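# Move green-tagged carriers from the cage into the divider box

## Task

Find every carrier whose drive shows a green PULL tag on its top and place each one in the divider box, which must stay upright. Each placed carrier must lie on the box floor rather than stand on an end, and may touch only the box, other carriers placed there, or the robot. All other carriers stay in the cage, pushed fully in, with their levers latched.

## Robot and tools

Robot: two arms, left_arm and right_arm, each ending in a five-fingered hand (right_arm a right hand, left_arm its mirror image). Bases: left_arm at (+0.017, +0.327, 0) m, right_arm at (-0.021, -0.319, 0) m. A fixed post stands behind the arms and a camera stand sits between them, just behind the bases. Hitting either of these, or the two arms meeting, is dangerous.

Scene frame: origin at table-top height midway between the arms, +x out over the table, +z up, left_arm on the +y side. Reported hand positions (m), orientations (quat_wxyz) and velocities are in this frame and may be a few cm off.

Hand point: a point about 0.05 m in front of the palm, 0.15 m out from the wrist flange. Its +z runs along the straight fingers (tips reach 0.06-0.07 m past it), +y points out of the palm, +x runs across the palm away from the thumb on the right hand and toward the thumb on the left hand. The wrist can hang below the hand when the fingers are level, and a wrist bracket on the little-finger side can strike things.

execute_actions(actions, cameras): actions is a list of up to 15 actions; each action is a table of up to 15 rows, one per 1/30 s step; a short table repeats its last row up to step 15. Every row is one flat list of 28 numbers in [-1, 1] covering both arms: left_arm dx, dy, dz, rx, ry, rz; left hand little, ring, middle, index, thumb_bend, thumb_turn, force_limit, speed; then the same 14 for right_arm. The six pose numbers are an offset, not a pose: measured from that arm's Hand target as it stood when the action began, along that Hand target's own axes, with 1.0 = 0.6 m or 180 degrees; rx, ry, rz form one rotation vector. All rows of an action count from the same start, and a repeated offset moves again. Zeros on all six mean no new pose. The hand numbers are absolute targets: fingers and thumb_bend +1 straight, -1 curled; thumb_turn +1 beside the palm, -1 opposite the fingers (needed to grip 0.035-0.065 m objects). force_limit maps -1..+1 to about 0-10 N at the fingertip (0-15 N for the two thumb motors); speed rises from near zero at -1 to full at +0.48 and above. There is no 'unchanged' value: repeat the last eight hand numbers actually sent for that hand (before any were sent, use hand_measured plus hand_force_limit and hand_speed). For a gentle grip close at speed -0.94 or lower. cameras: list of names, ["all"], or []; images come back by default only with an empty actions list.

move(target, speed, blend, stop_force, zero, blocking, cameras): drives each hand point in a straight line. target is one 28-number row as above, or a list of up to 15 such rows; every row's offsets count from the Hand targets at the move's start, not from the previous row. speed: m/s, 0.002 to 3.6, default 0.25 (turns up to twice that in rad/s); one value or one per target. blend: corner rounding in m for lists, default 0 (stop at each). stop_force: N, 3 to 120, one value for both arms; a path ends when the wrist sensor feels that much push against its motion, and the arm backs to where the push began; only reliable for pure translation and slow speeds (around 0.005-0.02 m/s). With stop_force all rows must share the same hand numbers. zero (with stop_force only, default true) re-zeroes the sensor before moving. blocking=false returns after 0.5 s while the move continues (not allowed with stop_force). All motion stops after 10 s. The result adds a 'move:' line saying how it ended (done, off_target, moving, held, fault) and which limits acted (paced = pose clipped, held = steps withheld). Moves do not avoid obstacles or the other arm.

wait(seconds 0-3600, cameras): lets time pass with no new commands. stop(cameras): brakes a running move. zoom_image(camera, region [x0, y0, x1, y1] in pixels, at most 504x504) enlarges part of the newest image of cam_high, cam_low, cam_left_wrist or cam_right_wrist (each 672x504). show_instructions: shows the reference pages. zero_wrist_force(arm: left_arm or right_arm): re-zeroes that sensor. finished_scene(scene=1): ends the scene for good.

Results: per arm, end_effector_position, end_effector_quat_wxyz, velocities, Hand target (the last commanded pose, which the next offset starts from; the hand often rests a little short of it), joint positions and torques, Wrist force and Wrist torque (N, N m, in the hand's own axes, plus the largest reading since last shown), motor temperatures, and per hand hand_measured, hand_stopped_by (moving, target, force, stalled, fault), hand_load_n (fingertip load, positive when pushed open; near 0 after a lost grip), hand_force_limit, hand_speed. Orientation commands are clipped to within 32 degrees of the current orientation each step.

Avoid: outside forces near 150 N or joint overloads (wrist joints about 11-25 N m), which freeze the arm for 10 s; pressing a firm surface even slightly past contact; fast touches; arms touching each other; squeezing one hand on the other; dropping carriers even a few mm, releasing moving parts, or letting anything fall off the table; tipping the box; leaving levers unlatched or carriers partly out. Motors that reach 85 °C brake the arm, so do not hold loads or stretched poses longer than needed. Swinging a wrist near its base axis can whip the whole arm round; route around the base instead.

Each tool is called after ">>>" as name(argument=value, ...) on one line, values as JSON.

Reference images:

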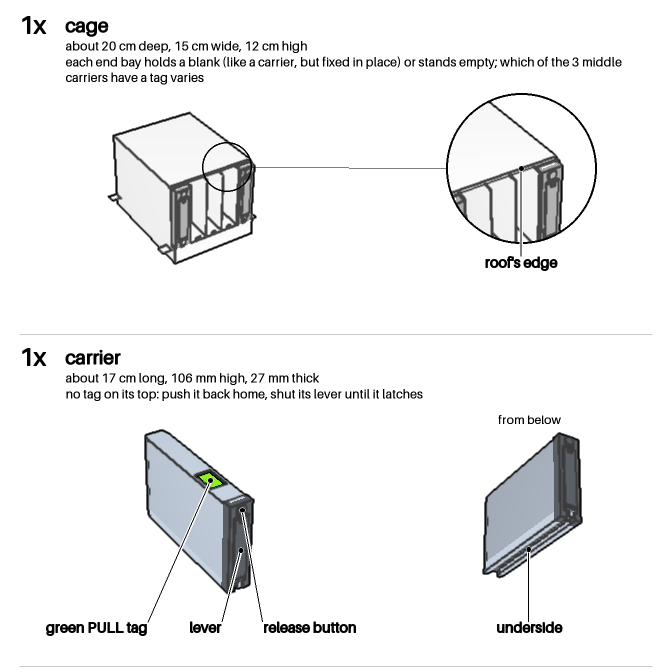

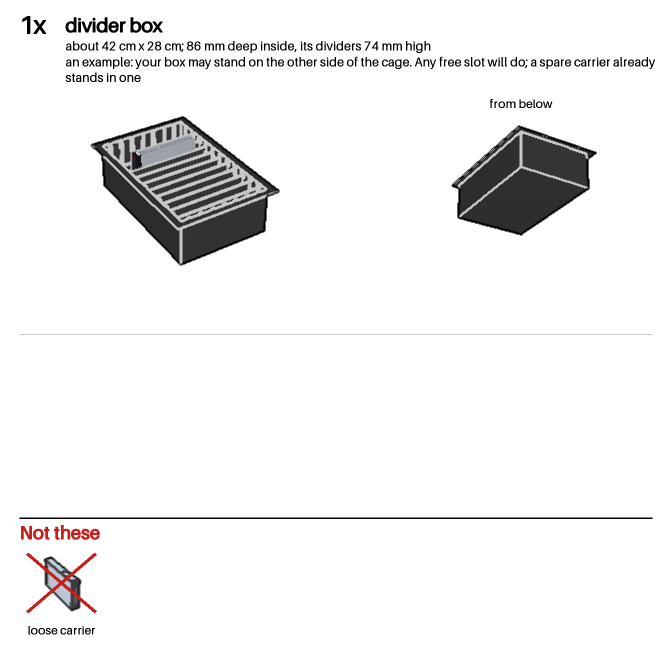

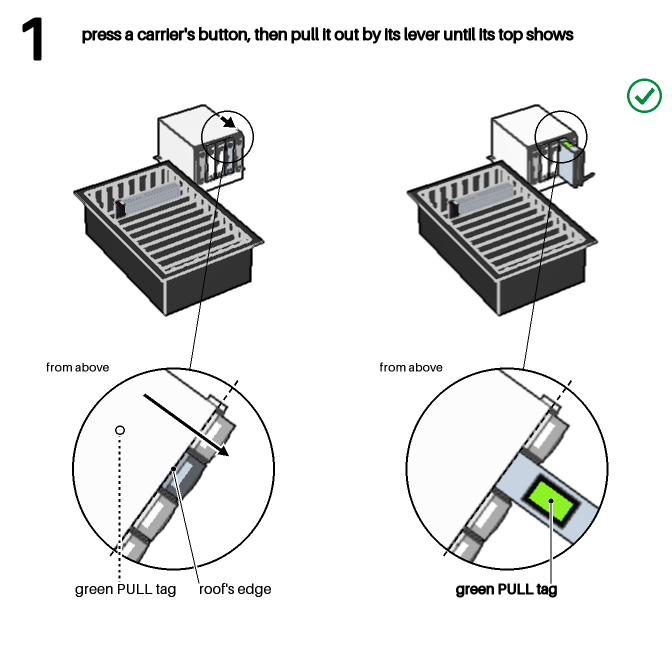

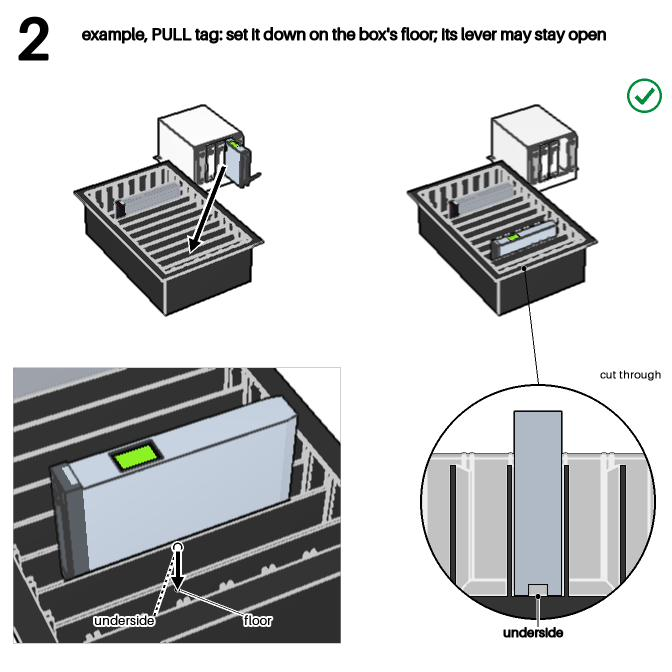

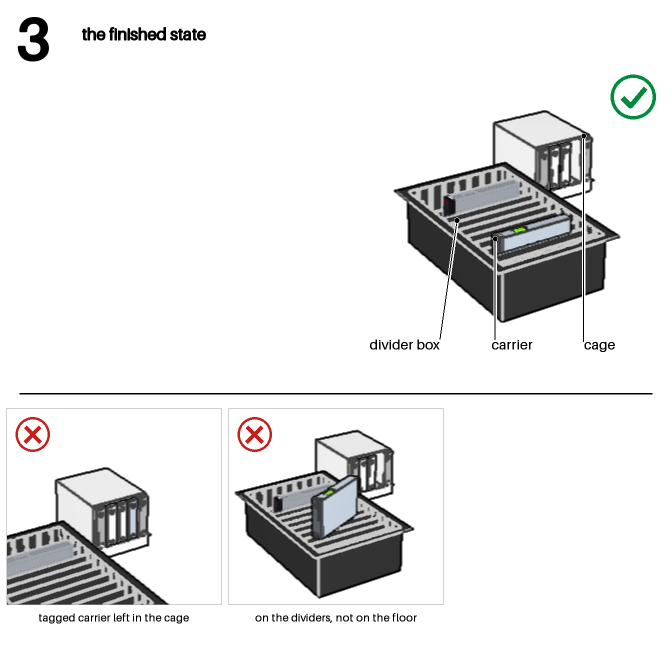

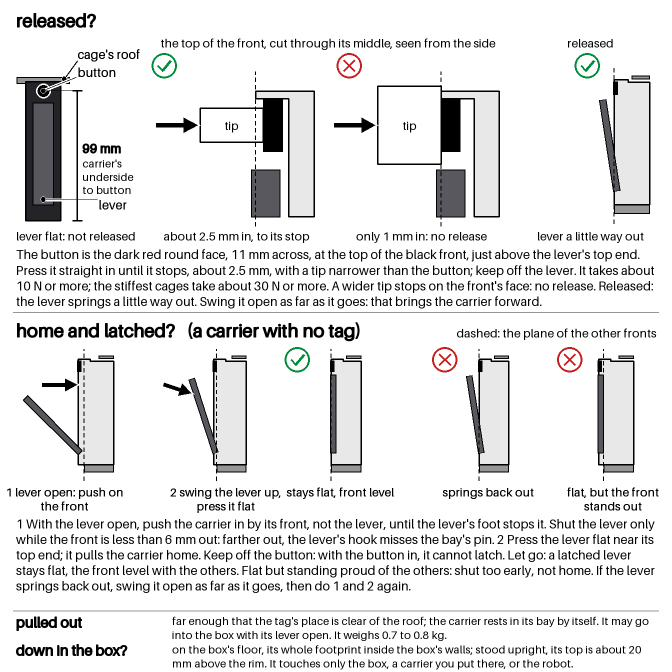

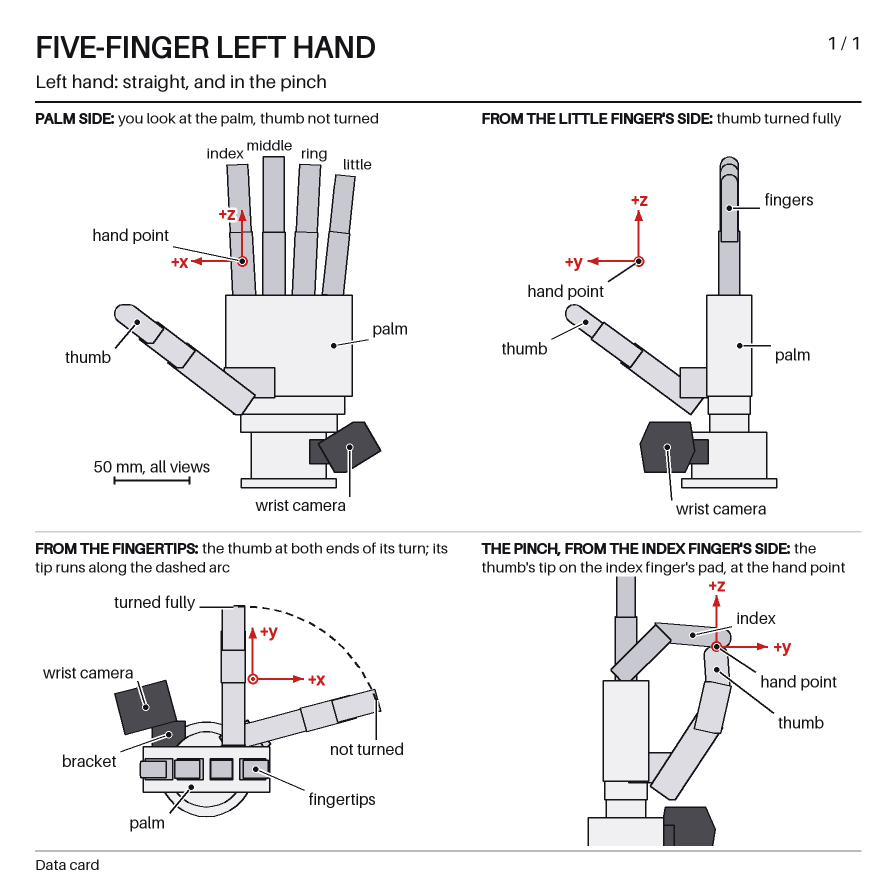

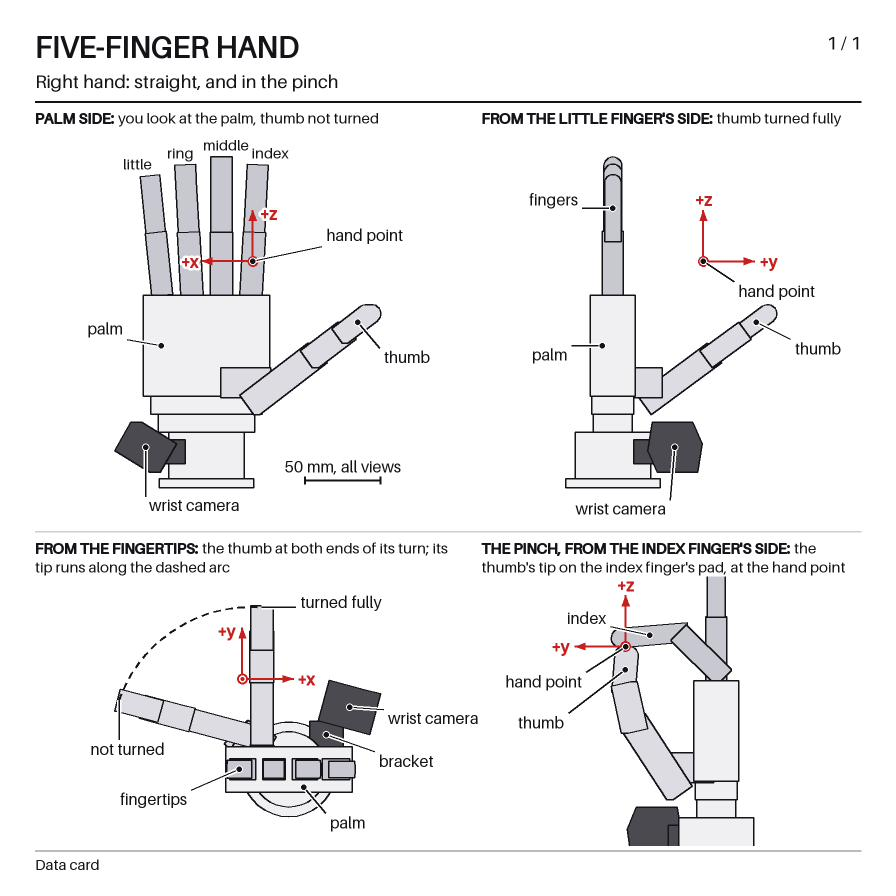

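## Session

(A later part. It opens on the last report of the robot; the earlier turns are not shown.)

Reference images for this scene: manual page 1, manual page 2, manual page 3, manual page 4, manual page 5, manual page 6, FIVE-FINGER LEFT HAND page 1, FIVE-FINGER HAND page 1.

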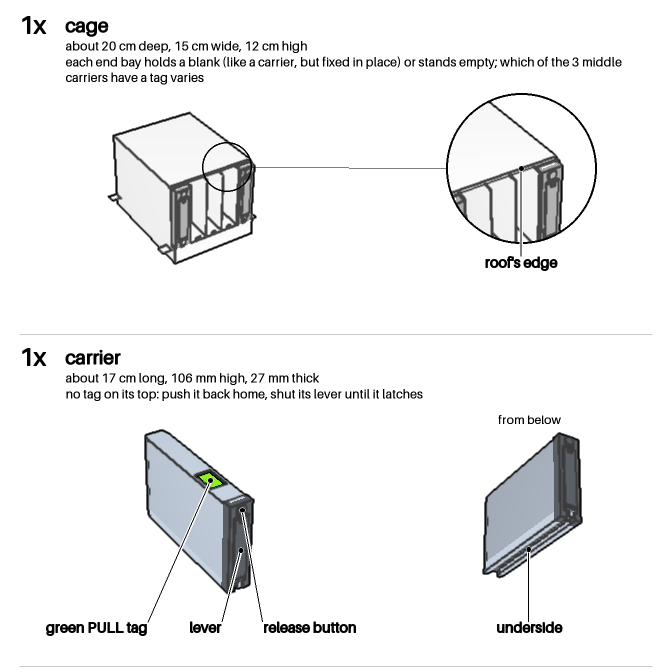

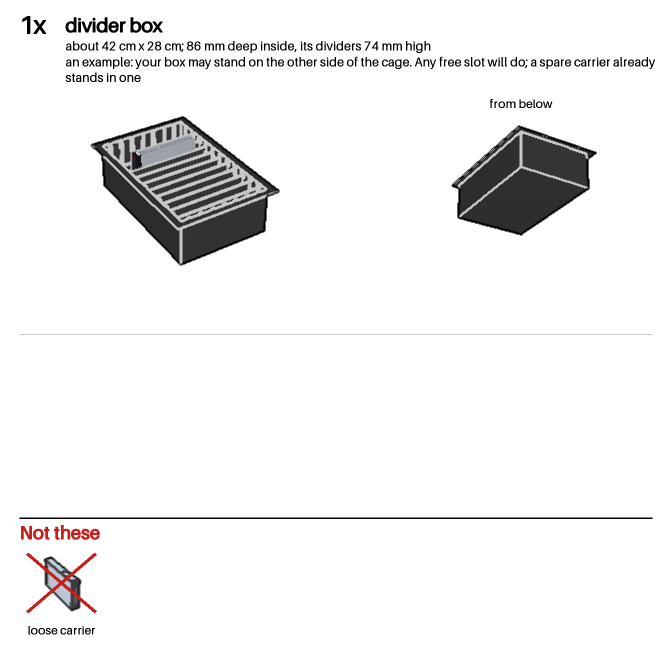

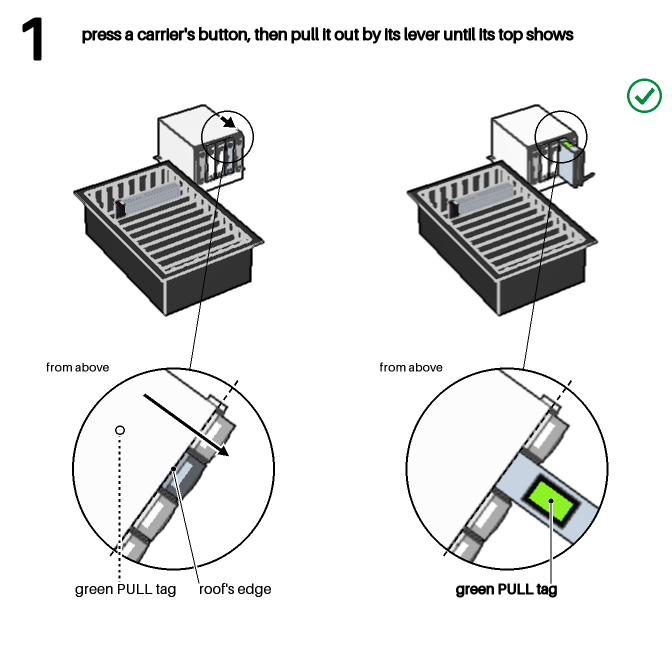

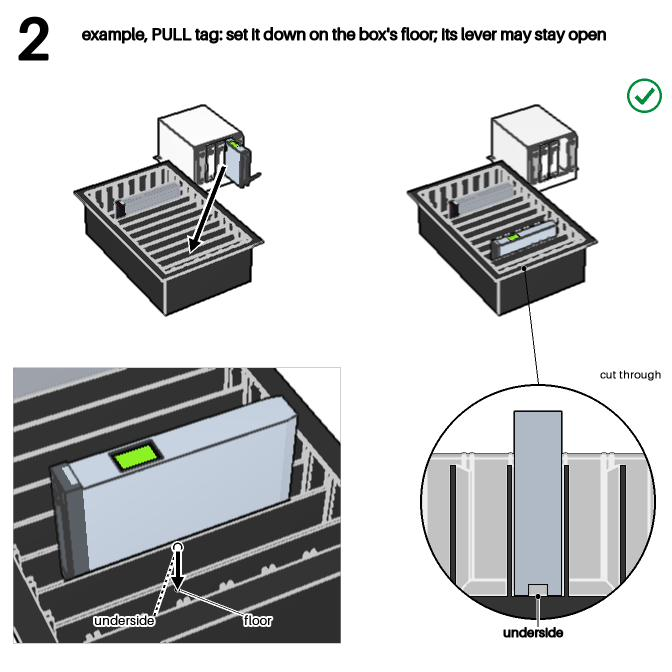

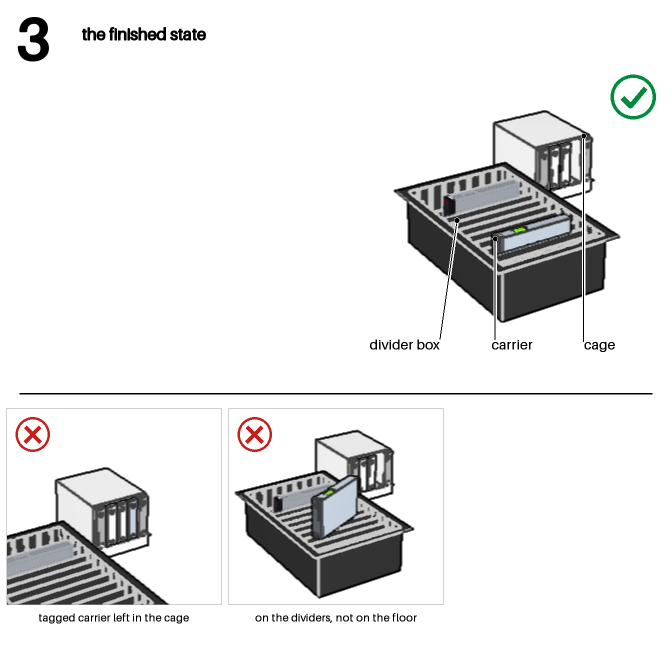

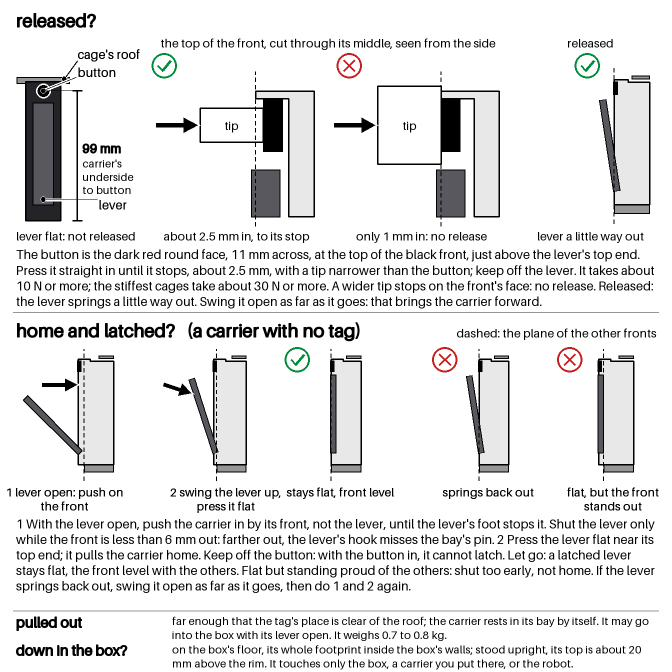

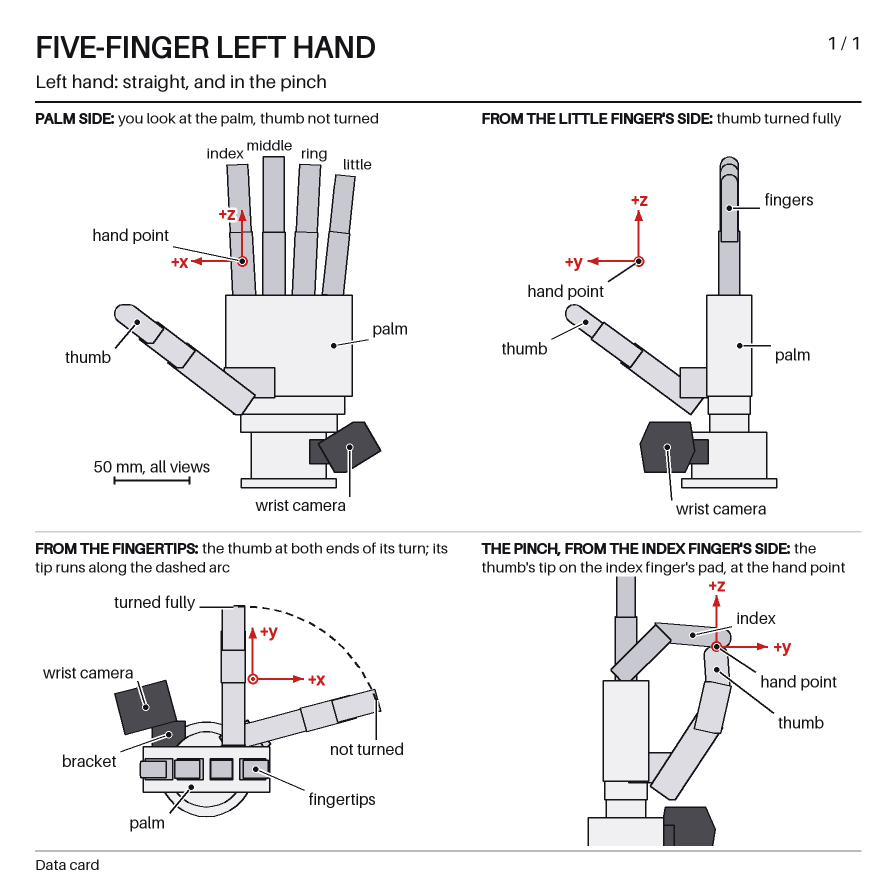

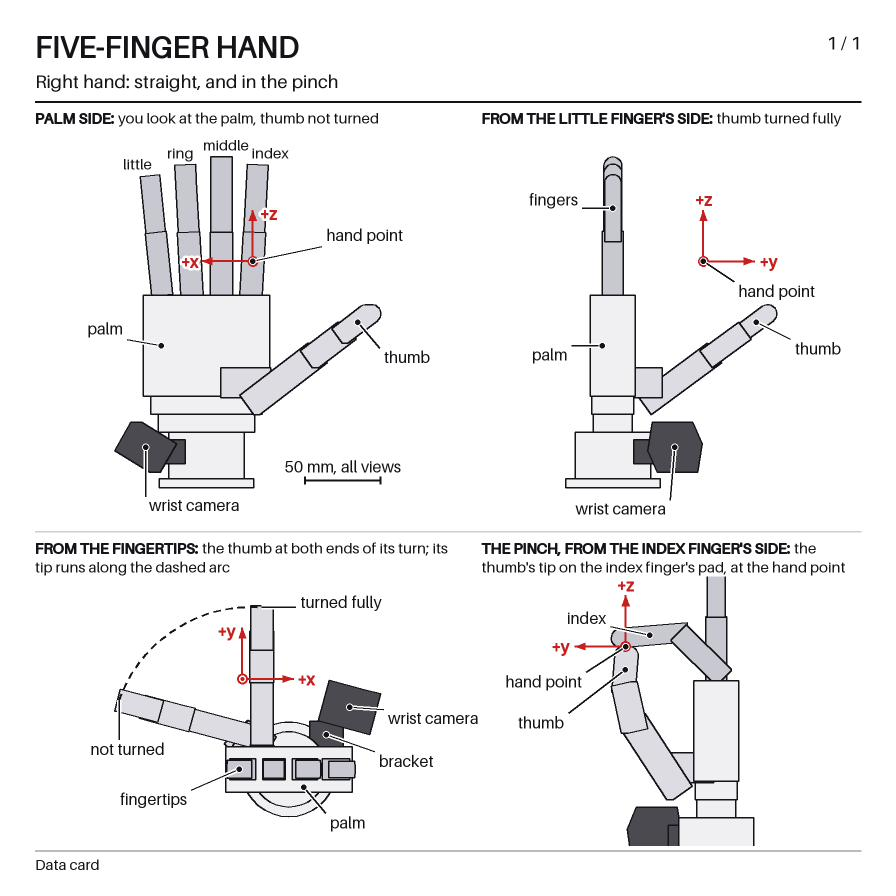

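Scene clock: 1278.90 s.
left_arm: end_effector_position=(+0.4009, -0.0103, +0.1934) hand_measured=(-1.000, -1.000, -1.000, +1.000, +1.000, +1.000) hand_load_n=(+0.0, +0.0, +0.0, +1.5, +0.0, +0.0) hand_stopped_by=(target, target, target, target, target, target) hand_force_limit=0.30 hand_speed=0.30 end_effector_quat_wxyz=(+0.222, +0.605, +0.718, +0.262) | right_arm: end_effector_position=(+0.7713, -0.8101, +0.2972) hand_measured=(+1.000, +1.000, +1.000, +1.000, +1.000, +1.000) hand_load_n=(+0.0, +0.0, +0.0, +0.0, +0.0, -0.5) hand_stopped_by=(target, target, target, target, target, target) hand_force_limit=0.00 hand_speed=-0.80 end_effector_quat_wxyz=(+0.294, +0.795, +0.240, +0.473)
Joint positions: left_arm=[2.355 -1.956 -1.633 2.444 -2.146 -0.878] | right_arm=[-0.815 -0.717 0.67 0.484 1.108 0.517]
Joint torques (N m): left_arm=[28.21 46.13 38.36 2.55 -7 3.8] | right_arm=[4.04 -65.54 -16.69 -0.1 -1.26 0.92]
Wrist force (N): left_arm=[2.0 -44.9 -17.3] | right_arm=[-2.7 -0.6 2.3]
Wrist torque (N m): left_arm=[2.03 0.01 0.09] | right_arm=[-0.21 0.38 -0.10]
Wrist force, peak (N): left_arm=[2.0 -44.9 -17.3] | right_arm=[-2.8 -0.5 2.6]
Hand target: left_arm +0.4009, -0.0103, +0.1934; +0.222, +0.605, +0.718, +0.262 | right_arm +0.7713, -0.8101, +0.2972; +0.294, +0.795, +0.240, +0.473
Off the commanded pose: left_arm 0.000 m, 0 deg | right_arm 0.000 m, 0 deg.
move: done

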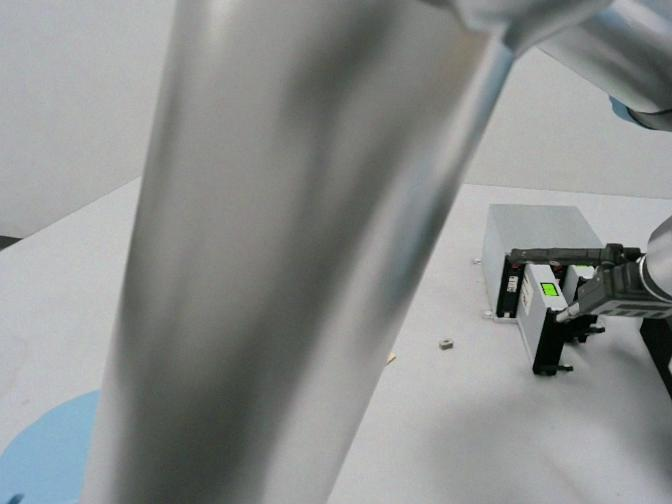

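>>> move(target=[[0,-0.02,-0.0169,0,0,0,-1,-1,-1,1,1,1,0.3,0.3,0,0,0,0,0,0,1,1,1,1,1,1,0,-0.8],[0,-0.1046,-0.0882,0,0,0,-1,-1,-1,1,1,1,0.3,0.3,0,0,0,0,0,0,1,1,1,1,1,1,0,-0.8],[0,-0.1487,-0.0359,0,0,0,-1,-1,-1,1,1,1,0.3,0.3,0,0,0,0,0,0,1,1,1,1,1,1,0,-0.8]], speed=[0.03,0.12,0.08], cameras=["cam_low","cam_left_wrist"])

>>> zoom_image(camera="cam_low", region=[500, 270, 620, 390])

Scene clock: 1288.20 s.
left_arm: end_effector_position=(+0.3200, -0.0243, +0.1524) hand_measured=(-1.000, -1.000, -1.000, +1.000, +1.000, +1.000) hand_load_n=(+0.0, +0.0, +0.0, +0.0, +0.0, +0.0) hand_stopped_by=(target, target, target, target, target, target) hand_force_limit=0.30 hand_speed=0.30 end_effector_quat_wxyz=(+0.222, +0.605, +0.718, +0.262) | right_arm: end_effector_position=(+0.7713, -0.8101, +0.2972) hand_measured=(+1.000, +1.000, +1.000, +1.000, +1.000, +1.000) hand_load_n=(+0.0, +0.0, +0.0, +0.5, +0.0, +0.0) hand_stopped_by=(target, target, target, target, target, target) hand_force_limit=0.00 hand_speed=-0.80 end_effector_quat_wxyz=(+0.294, +0.795, +0.240, +0.473)
Joint positions: left_arm=[2.179 -1.995 -1.726 2.462 -2.21 -1.077] | right_arm=[-0.815 -0.717 0.67 0.484 1.108 0.517]
Joint torques (N m): left_arm=[-5.59 25.66 4.72 0.62 -1.96 2.65] | right_arm=[4 -65.36 -16.07 -0.03 -1.17 0.92]
Wrist force (N): left_arm=[-0.6 -0.2 0.5] | right_arm=[-2.5 -0.7 2.7]
Wrist torque (N m): left_arm=[-0.08 0.17 -0.06] | right_arm=[-0.25 0.34 -0.10]
Wrist force, peak (N): left_arm=[2.3 -45.5 -17.6] | right_arm=[-2.8 -0.3 2.8]
Hand target: left_arm +0.3201, -0.0243, +0.1523; +0.222, +0.605, +0.718, +0.262 | right_arm +0.7713, -0.8101, +0.2972; +0.294, +0.795, +0.240, +0.473
Off the commanded pose: left_arm 0.000 m, 0 deg | right_arm 0.000 m, 0 deg.
move: done
cam_left_wrist: T_world_to_cam=[[-0.75894, 0.16922, -0.62879, 0.34782], [-0.29074, 0.77597, 0.55976, 0.02569], [0.58264, 0.60764, -0.53972, 0.02369]] pos_world=[0.25764, -0.09319, 0.21711]

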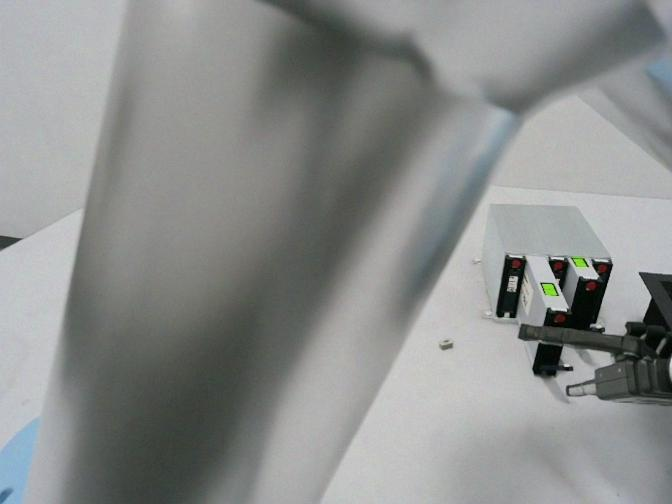

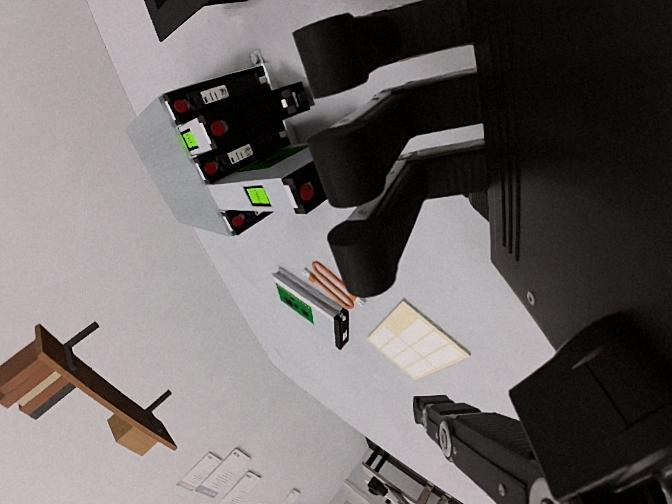

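Scaled by 4.200 from the camera's image (finer frame: 960x720).

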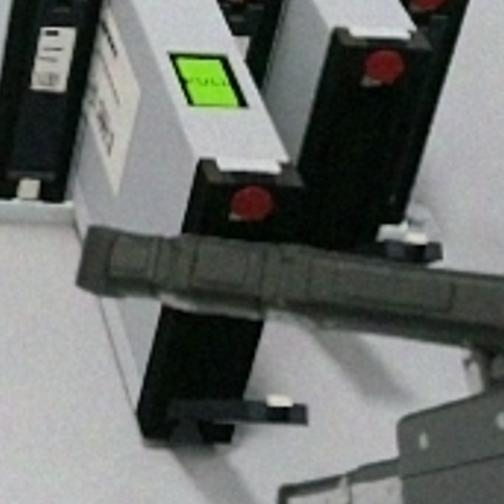

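>>> zoom_image(camera="cam_left_wrist", region=[170, 60, 350, 240])

Scaled by 2.800 from the camera's image (finer frame: 960x720).

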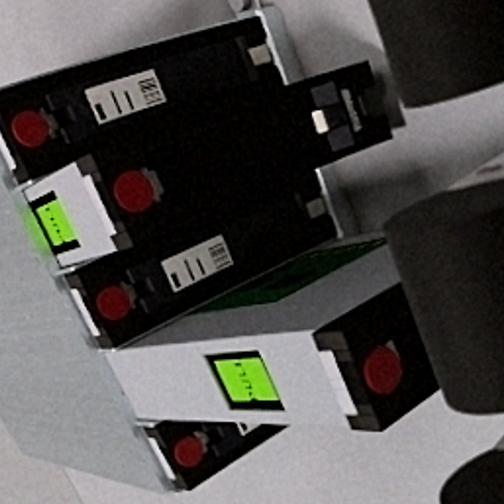

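>>> move(target=[0,0,0,0,0,0,1,1,1,1,1,1,0.3,0.3,0,0,0,0,0,0,1,1,1,1,1,1,0,-0.8], cameras=["cam_left_wrist"])

>>> zoom_image(camera="cam_left_wrist", region=[230, 60, 430, 230])

Scene clock: 1292.67 s.
left_arm: end_effector_position=(+0.3201, -0.0243, +0.1523) hand_measured=(+1.000, +1.000, +1.000, +1.000, +1.000, +1.000) hand_load_n=(+0.0, +0.0, +0.0, +0.0, -0.5, +0.0) hand_stopped_by=(target, target, target, target, target, target) hand_force_limit=0.30 hand_speed=0.30 end_effector_quat_wxyz=(+0.222, +0.605, +0.718, +0.262) | right_arm: end_effector_position=(+0.7713, -0.8101, +0.2972) hand_measured=(+1.000, +1.000, +1.000, +1.000, +1.000, +1.000) hand_load_n=(+0.0, +0.0, +0.0, +0.0, +0.0, +0.0) hand_stopped_by=(target, target, target, target, target, target) hand_force_limit=0.00 hand_speed=-0.80 end_effector_quat_wxyz=(+0.294, +0.795, +0.240, +0.473)
Joint positions: left_arm=[2.179 -1.995 -1.726 2.462 -2.21 -1.077] | right_arm=[-0.815 -0.717 0.67 0.484 1.108 0.517]
Joint torques (N m): left_arm=[10.56 25.08 5.24 0.28 -1.92 2.55] | right_arm=[3.62 -65.64 -16.19 -0.04 -1.34 0.89]
Wrist force (N): left_arm=[-0.7 -0.5 0.5] | right_arm=[-2.6 -0.5 2.5]
Wrist torque (N m): left_arm=[-0.12 0.18 -0.06] | right_arm=[-0.21 0.37 -0.10]
Wrist force, peak (N): left_arm=[-0.8 -0.5 0.8] | right_arm=[-2.9 -0.6 2.6]
Hand target: left_arm +0.3201, -0.0243, +0.1523; +0.222, +0.605, +0.718, +0.262 | right_arm +0.7713, -0.8101, +0.2972; +0.294, +0.795, +0.240, +0.473
Off the commanded pose: left_arm 0.000 m, 0 deg | right_arm 0.000 m, 0 deg.
move: done
cam_left_wrist: T_world_to_cam=[[-0.75891, 0.16926, -0.62882, 0.34782], [-0.29078, 0.77594, 0.55979, 0.02569], [0.58268, 0.60767, -0.53965, 0.02367]] pos_world=[0.25764, -0.09319, 0.21711]

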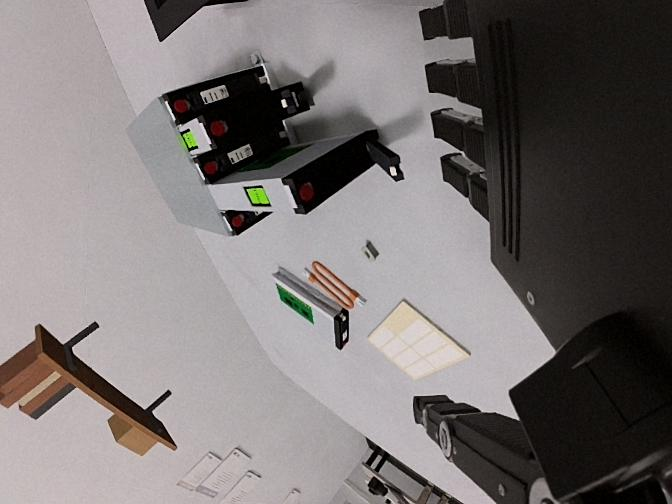

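Scaled by 2.520 from the camera's image (finer frame: 960x720).

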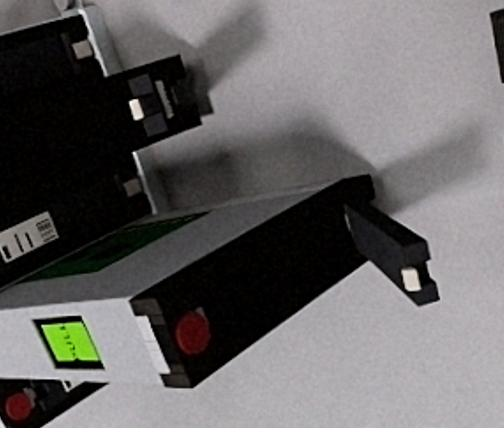

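>>> zoom_image(camera="cam_left_wrist", region=[330, 110, 420, 190])

>>> zoom_image(camera="cam_left_wrist", region=[240, 60, 340, 150])

Scaled by 5.600 from the camera's image (finer frame: 960x720).

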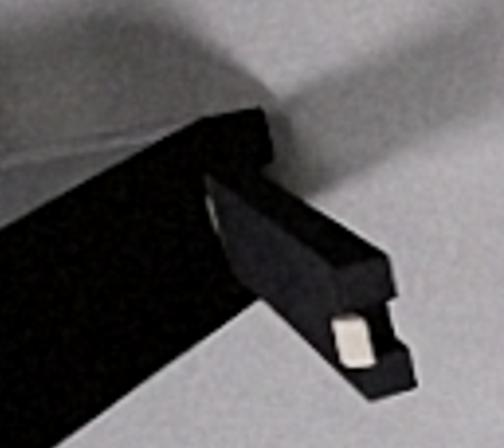

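Scaled by 5.040 from the camera's image (finer frame: 960x720).

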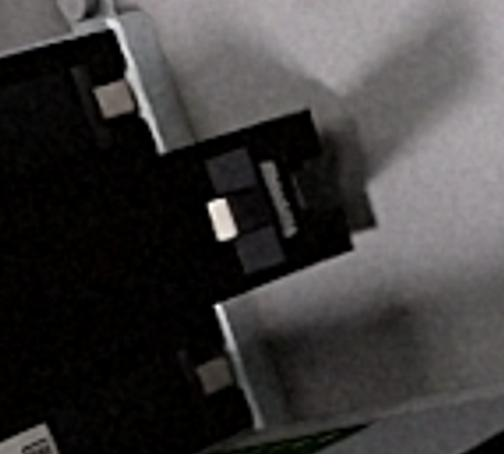

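>>> move(target=[[0,0.0376,-0.0447,0,0,0,-1,-1,-1,1,1,1,0.3,0.3,0,0,0,0,0,0,1,1,1,1,1,1,0,-0.8],[0,0.1269,0.0306,0,0,0,-1,-1,-1,1,1,1,0.3,0.3,0,0,0,0,0,0,1,1,1,1,1,1,0,-0.8],[0,0.0924,0.0715,0,0,0,-1,-1,-1,1,1,1,0.3,0.3,0,0,0,0,0,0,1,1,1,1,1,1,0,-0.8]], speed=[0.1,0.12,0.08])

>>> move(target=[0,0.0383,0.0323,0,0,0,-1,-1,-1,1,1,1,0.3,0.3,0,0,0,0,0,0,1,1,1,1,1,1,0,-0.8], speed=0.01, stop_force=10, cameras=["cam_low"])

>>> zoom_image(camera="cam_low", region=[500, 230, 660, 390])

Scene clock: 1301.17 s.
left_arm: end_effector_position=(+0.3891, -0.0124, +0.1554) hand_measured=(-1.000, -1.000, -1.000, +1.000, +1.000, +1.000) hand_load_n=(+0.0, +0.0, +0.0, +0.0, +0.0, +0.0) hand_stopped_by=(target, target, target, target, target, target) hand_force_limit=0.30 hand_speed=0.30 end_effector_quat_wxyz=(+0.222, +0.605, +0.719, +0.262) | right_arm: end_effector_position=(+0.7713, -0.8101, +0.2972) hand_measured=(+1.000, +1.000, +1.000, +1.000, +1.000, +1.000) hand_load_n=(+0.0, +0.0, +0.5, +0.0, +0.0, +0.0) hand_stopped_by=(target, target, target, target, target, target) hand_force_limit=0.00 hand_speed=-0.80 end_effector_quat_wxyz=(+0.294, +0.795, +0.240, +0.473)
Joint positions: left_arm=[2.331 -1.996 -1.689 2.525 -2.156 -0.905] | right_arm=[-0.815 -0.717 0.67 0.484 1.108 0.517]
Joint torques (N m): left_arm=[13.05 24.62 5.09 0.35 -0.02 2.38] | right_arm=[3.81 -65.09 -16.06 -0.07 -1.25 0.86]
Wrist force (N): left_arm=[-0.7 -0.2 0.5] | right_arm=[-2.7 -0.6 2.3]
Wrist torque (N m): left_arm=[-0.10 0.20 -0.14] | right_arm=[-0.20 0.39 -0.11]
Wrist force, peak (N): left_arm=[-0.8 -1.1 1.0] | right_arm=[-2.8 -0.8 2.8]
Hand target: left_arm +0.3891, -0.0124, +0.1553; +0.222, +0.605, +0.718, +0.262 | right_arm +0.7713, -0.8101, +0.2972; +0.294, +0.795, +0.240, +0.473
Off the commanded pose: left_arm 0.000 m, 0 deg | right_arm 0.000 m, 0 deg.
move: done

Scene clock: 1304.23 s.
left_arm: end_effector_position=(+0.4075, -0.0092, +0.1553) hand_measured=(-1.000, -1.000, -1.000, +1.000, +1.000, +1.000) hand_load_n=(+0.0, +0.0, +0.0, +0.0, -0.5, +0.0) hand_stopped_by=(target, target, target, target, target, target) hand_force_limit=0.30 hand_speed=0.30 end_effector_quat_wxyz=(+0.222, +0.605, +0.718, +0.262) | right_arm: end_effector_position=(+0.7713, -0.8101, +0.2972) hand_measured=(+1.000, +1.000, +1.000, +1.000, +1.000, +1.000) hand_load_n=(+0.0, +0.0, +0.0, +0.0, +0.0, +0.0) hand_stopped_by=(target, target, target, target, target, target) hand_force_limit=0.00 hand_speed=-0.80 end_effector_quat_wxyz=(+0.294, +0.795, +0.240, +0.473)
Joint positions: left_arm=[2.368 -2.001 -1.674 2.538 -2.141 -0.864] | right_arm=[-0.815 -0.717 0.67 0.484 1.108 0.517]
Joint torques (N m): left_arm=[-9.85 38.94 6.69 -2.24 -2.17 -2.43] | right_arm=[3.89 -65.77 -16.08 -0.07 -1.31 0.87]
Wrist force (N): left_arm=[-0.6 -6.1 -7.7] | right_arm=[-2.7 -0.5 2.7]
Wrist torque (N m): left_arm=[0.41 0.12 -0.01] | right_arm=[-0.22 0.38 -0.11]
Wrist force, peak (N): left_arm=[-0.1 -11.4 -14.1] | right_arm=[-2.9 -0.8 2.6]
Hand target: left_arm +0.4075, -0.0092, +0.1553; +0.222, +0.605, +0.718, +0.262 (not the last commanded pose) | right_arm +0.7713, -0.8101, +0.2972; +0.294, +0.795, +0.240, +0.473
Off the commanded pose: left_arm 0.011 m, 0 deg | right_arm 0.000 m, 0 deg.
move: contact (left_arm)

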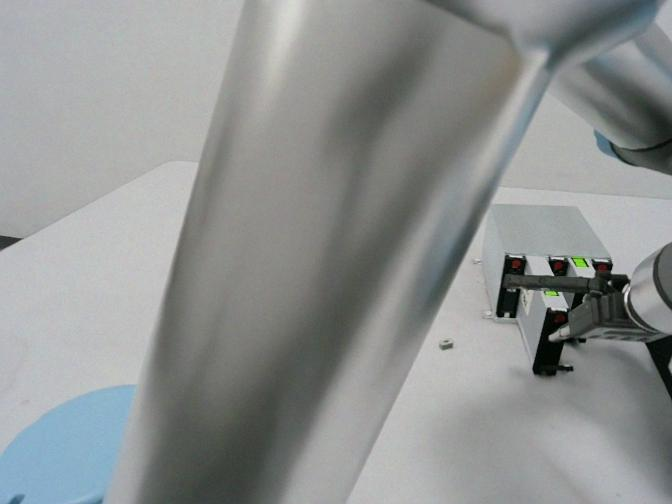

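Scaled by 3.150 from the camera's image (finer frame: 960x720).

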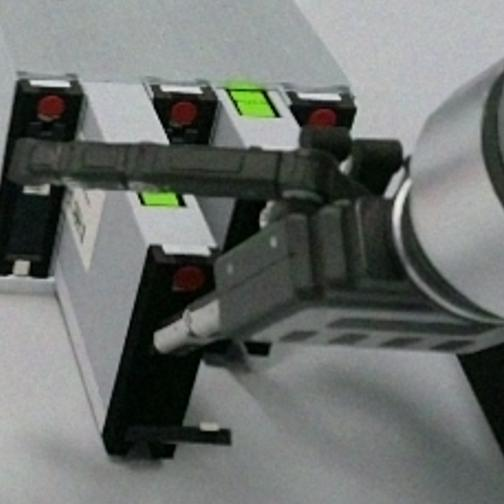

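>>> zoom_image(camera="cam_low", region=[525, 350, 585, 390])

>>> zoom_image(camera="cam_low", region=[480, 290, 560, 385])

Scaled by 8.400 from the camera's image (finer frame: 960x720).

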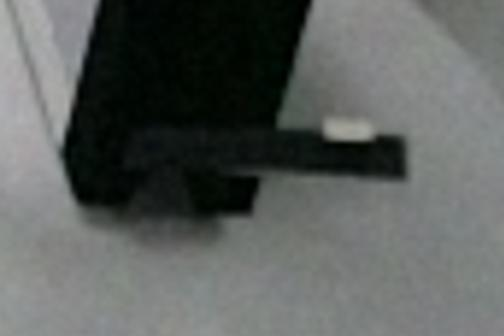

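Scaled by 5.305 from the camera's image (finer frame: 960x720).

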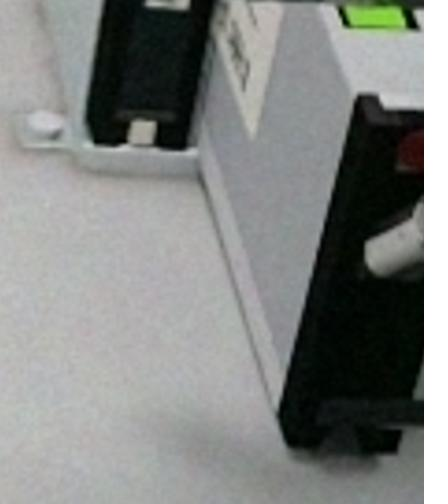

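>>> move(target=[[0,-0.0389,-0.0328,0,0,0,-1,-1,-1,1,1,1,0.3,0.3,0,0,0,0,0,0,1,1,1,1,1,1,0,-0.8],[0,0.0095,-0.0903,0,0,0,-1,-1,-1,1,1,1,0.3,0.3,0,0,0,0,0,0,1,1,1,1,1,1,0,-0.8],[0,-0.06,-0.1489,0,0,0,-1,-1,-1,1,1,1,0.3,0.3,0,0,0,0,0,0,1,1,1,1,1,1,0,-0.8],[0,-0.1138,-0.0851,0,0,0,-1,-1,-1,1,1,1,0.3,0.3,0,0,0,0,0,0,1,1,1,1,1,1,0,-0.8]], speed=[0.06,0.1,0.12,0.08])

>>> move(target=[0,0.0931,0.0785,0,0,0,-1,-1,-1,1,1,1,0.3,0.3,0,0,0,0,0,0,1,1,1,1,1,1,0,-0.8], speed=0.02, stop_force=15, cameras=["cam_low"])

>>> zoom_image(camera="cam_low", region=[500, 270, 620, 390])

Scene clock: 1325.43 s.
left_arm: end_effector_position=(+0.3236, -0.0237, +0.1503) hand_measured=(-1.000, -1.000, -1.000, +1.000, +1.000, +1.000) hand_load_n=(+0.0, +0.0, +0.0, +0.0, +0.0, +0.0) hand_stopped_by=(target, target, target, target, target, target) hand_force_limit=0.30 hand_speed=0.30 end_effector_quat_wxyz=(+0.222, +0.605, +0.718, +0.262) | right_arm: end_effector_position=(+0.7713, -0.8101, +0.2972) hand_measured=(+1.000, +1.000, +1.000, +1.000, +1.000, +1.000) hand_load_n=(+0.0, +0.0, +0.0, +0.0, +0.0, +0.0) hand_stopped_by=(target, target, target, target, target, target) hand_force_limit=0.00 hand_speed=-0.80 end_effector_quat_wxyz=(+0.294, +0.795, +0.240, +0.473)
Joint positions: left_arm=[2.188 -1.998 -1.727 2.471 -2.207 -1.068] | right_arm=[-0.815 -0.717 0.67 0.484 1.108 0.517]
Joint torques (N m): left_arm=[-4.11 25.36 4.81 0.67 -2.06 2.55] | right_arm=[3.97 -65.55 -16.22 -0.12 -1.27 0.78]
Wrist force (N): left_arm=[-0.8 -0.2 0.4] | right_arm=[-2.7 -0.8 2.4]
Wrist torque (N m): left_arm=[-0.07 0.21 -0.07] | right_arm=[-0.24 0.38 -0.11]
Wrist force, peak (N): left_arm=[-0.7 -6.3 -7.6] | right_arm=[-2.9 -0.7 2.8]
Hand target: left_arm +0.3236, -0.0237, +0.1503; +0.222, +0.605, +0.718, +0.262 | right_arm +0.7713, -0.8101, +0.2972; +0.294, +0.795, +0.240, +0.473
Off the commanded pose: left_arm 0.000 m, 0 deg | right_arm 0.000 m, 0 deg.
move: done

Scene clock: 1329.97 s.
left_arm: end_effector_position=(+0.3956, -0.0112, +0.1503) hand_measured=(-1.000, -1.000, -1.000, +1.000, +1.000, +1.000) hand_load_n=(+0.0, +0.0, +0.0, +0.0, +0.0, +0.0) hand_stopped_by=(target, target, target, target, target, target) hand_force_limit=0.30 hand_speed=0.30 end_effector_quat_wxyz=(+0.222, +0.605, +0.718, +0.262) | right_arm: end_effector_position=(+0.7713, -0.8101, +0.2972) hand_measured=(+1.000, +1.000, +1.000, +1.000, +1.000, +1.000) hand_load_n=(+0.0, +0.0, +0.0, +0.0, +0.0, +0.0) hand_stopped_by=(target, target, target, target, target, target) hand_force_limit=0.00 hand_speed=-0.80 end_effector_quat_wxyz=(+0.294, +0.795, +0.240, +0.473)
Joint positions: left_arm=[2.344 -2.004 -1.689 2.541 -2.151 -0.89] | right_arm=[-0.815 -0.717 0.67 0.484 1.108 0.517]
Joint torques (N m): left_arm=[13.94 26.02 23.72 1.08 0.93 2.68] | right_arm=[3.75 -65.05 -16.02 -0.14 -1.3 0.98]
Wrist force (N): left_arm=[-0.7 -1.6 -1.3] | right_arm=[-2.6 -0.5 2.6]
Wrist torque (N m): left_arm=[-0.05 0.20 -0.12] | right_arm=[-0.21 0.36 -0.10]
Wrist force, peak (N): left_arm=[-1.0 -2.0 -0.8] | right_arm=[-2.8 -0.6 2.8]
Hand target: left_arm +0.3956, -0.0112, +0.1503; +0.222, +0.605, +0.718, +0.262 | right_arm +0.7713, -0.8101, +0.2972; +0.294, +0.795, +0.240, +0.473
Off the commanded pose: left_arm 0.000 m, 0 deg | right_arm 0.000 m, 0 deg.
move: done

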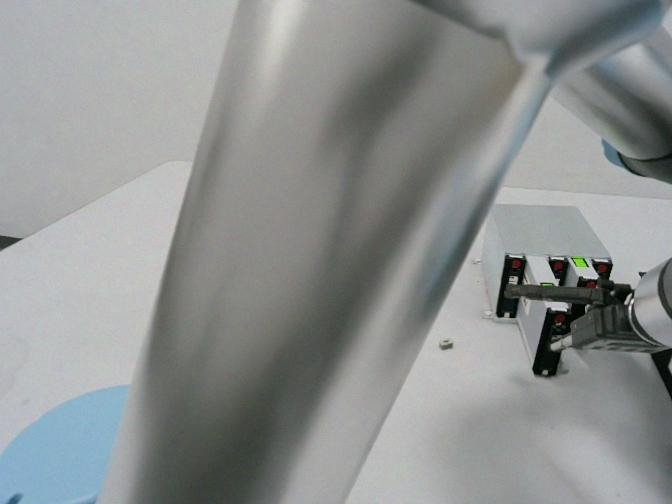

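Scaled by 4.200 from the camera's image (finer frame: 960x720).

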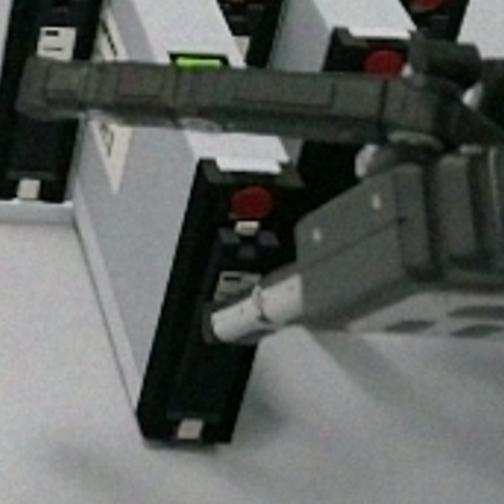

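>>> move(target=[0,0.0191,0.0161,0,0,0,-1,-1,-1,1,1,1,0.3,0.3,0,0,0,0,0,0,1,1,1,1,1,1,0,-0.8], speed=0.01, stop_force=12, cameras=["cam_low"])

>>> zoom_image(camera="cam_low", region=[500, 270, 620, 390])

Scene clock: 1332.97 s.
left_arm: end_effector_position=(+0.4001, -0.0105, +0.1503) hand_measured=(-1.000, -1.000, -1.000, +1.000, +1.000, +1.000) hand_load_n=(+0.0, +0.0, +0.0, +0.5, +0.0, +0.0) hand_stopped_by=(target, target, target, target, target, target) hand_force_limit=0.30 hand_speed=0.30 end_effector_quat_wxyz=(+0.222, +0.605, +0.718, +0.262) | right_arm: end_effector_position=(+0.7713, -0.8101, +0.2972) hand_measured=(+1.000, +1.000, +1.000, +1.000, +1.000, +1.000) hand_load_n=(+0.0, +0.0, +0.0, +0.0, +0.0, +0.0) hand_stopped_by=(target, target, target, target, target, target) hand_force_limit=0.00 hand_speed=-0.80 end_effector_quat_wxyz=(+0.294, +0.795, +0.240, +0.473)
Joint positions: left_arm=[2.353 -2.005 -1.686 2.545 -2.147 -0.88] | right_arm=[-0.815 -0.717 0.67 0.484 1.108 0.517]
Joint torques (N m): left_arm=[-7.45 38.85 7.69 -2.15 -2.71 -2.33] | right_arm=[3.72 -65.71 -16.71 -0.13 -1.25 0.89]
Wrist force (N): left_arm=[-0.7 -8.6 -11.4] | right_arm=[-2.7 -0.6 2.3]
Wrist torque (N m): left_arm=[0.64 0.11 -0.01] | right_arm=[-0.20 0.40 -0.11]
Wrist force, peak (N): left_arm=[0.1 -13.5 -18.1] | right_arm=[-3.0 -0.6 2.8]
Hand target: left_arm +0.4001, -0.0105, +0.1503; +0.222, +0.605, +0.718, +0.262 (not the last commanded pose) | right_arm +0.7713, -0.8101, +0.2972; +0.294, +0.795, +0.240, +0.473
Off the commanded pose: left_arm 0.010 m, 0 deg | right_arm 0.000 m, 0 deg.
move: contact (left_arm)

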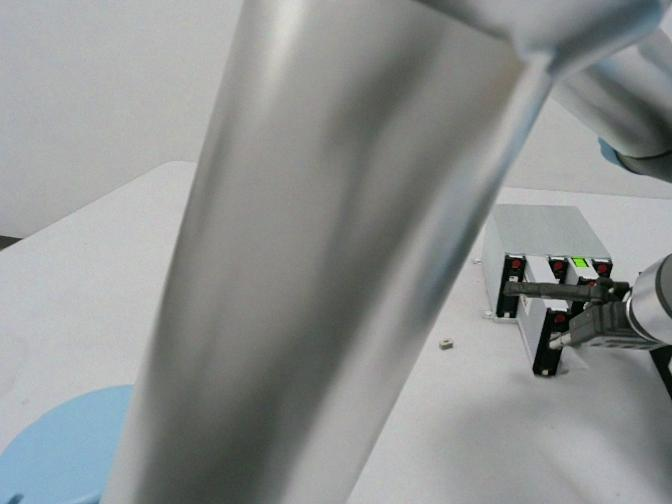

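Scaled by 4.200 from the camera's image (finer frame: 960x720).

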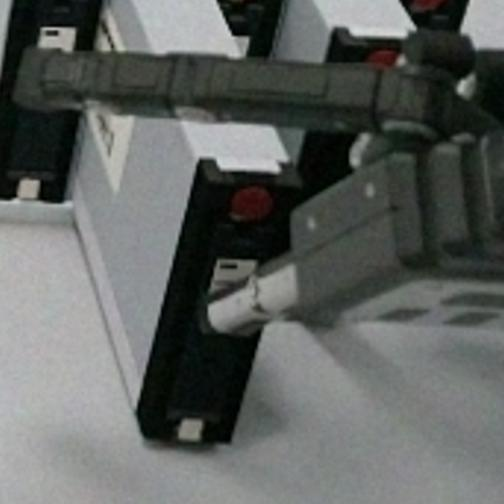

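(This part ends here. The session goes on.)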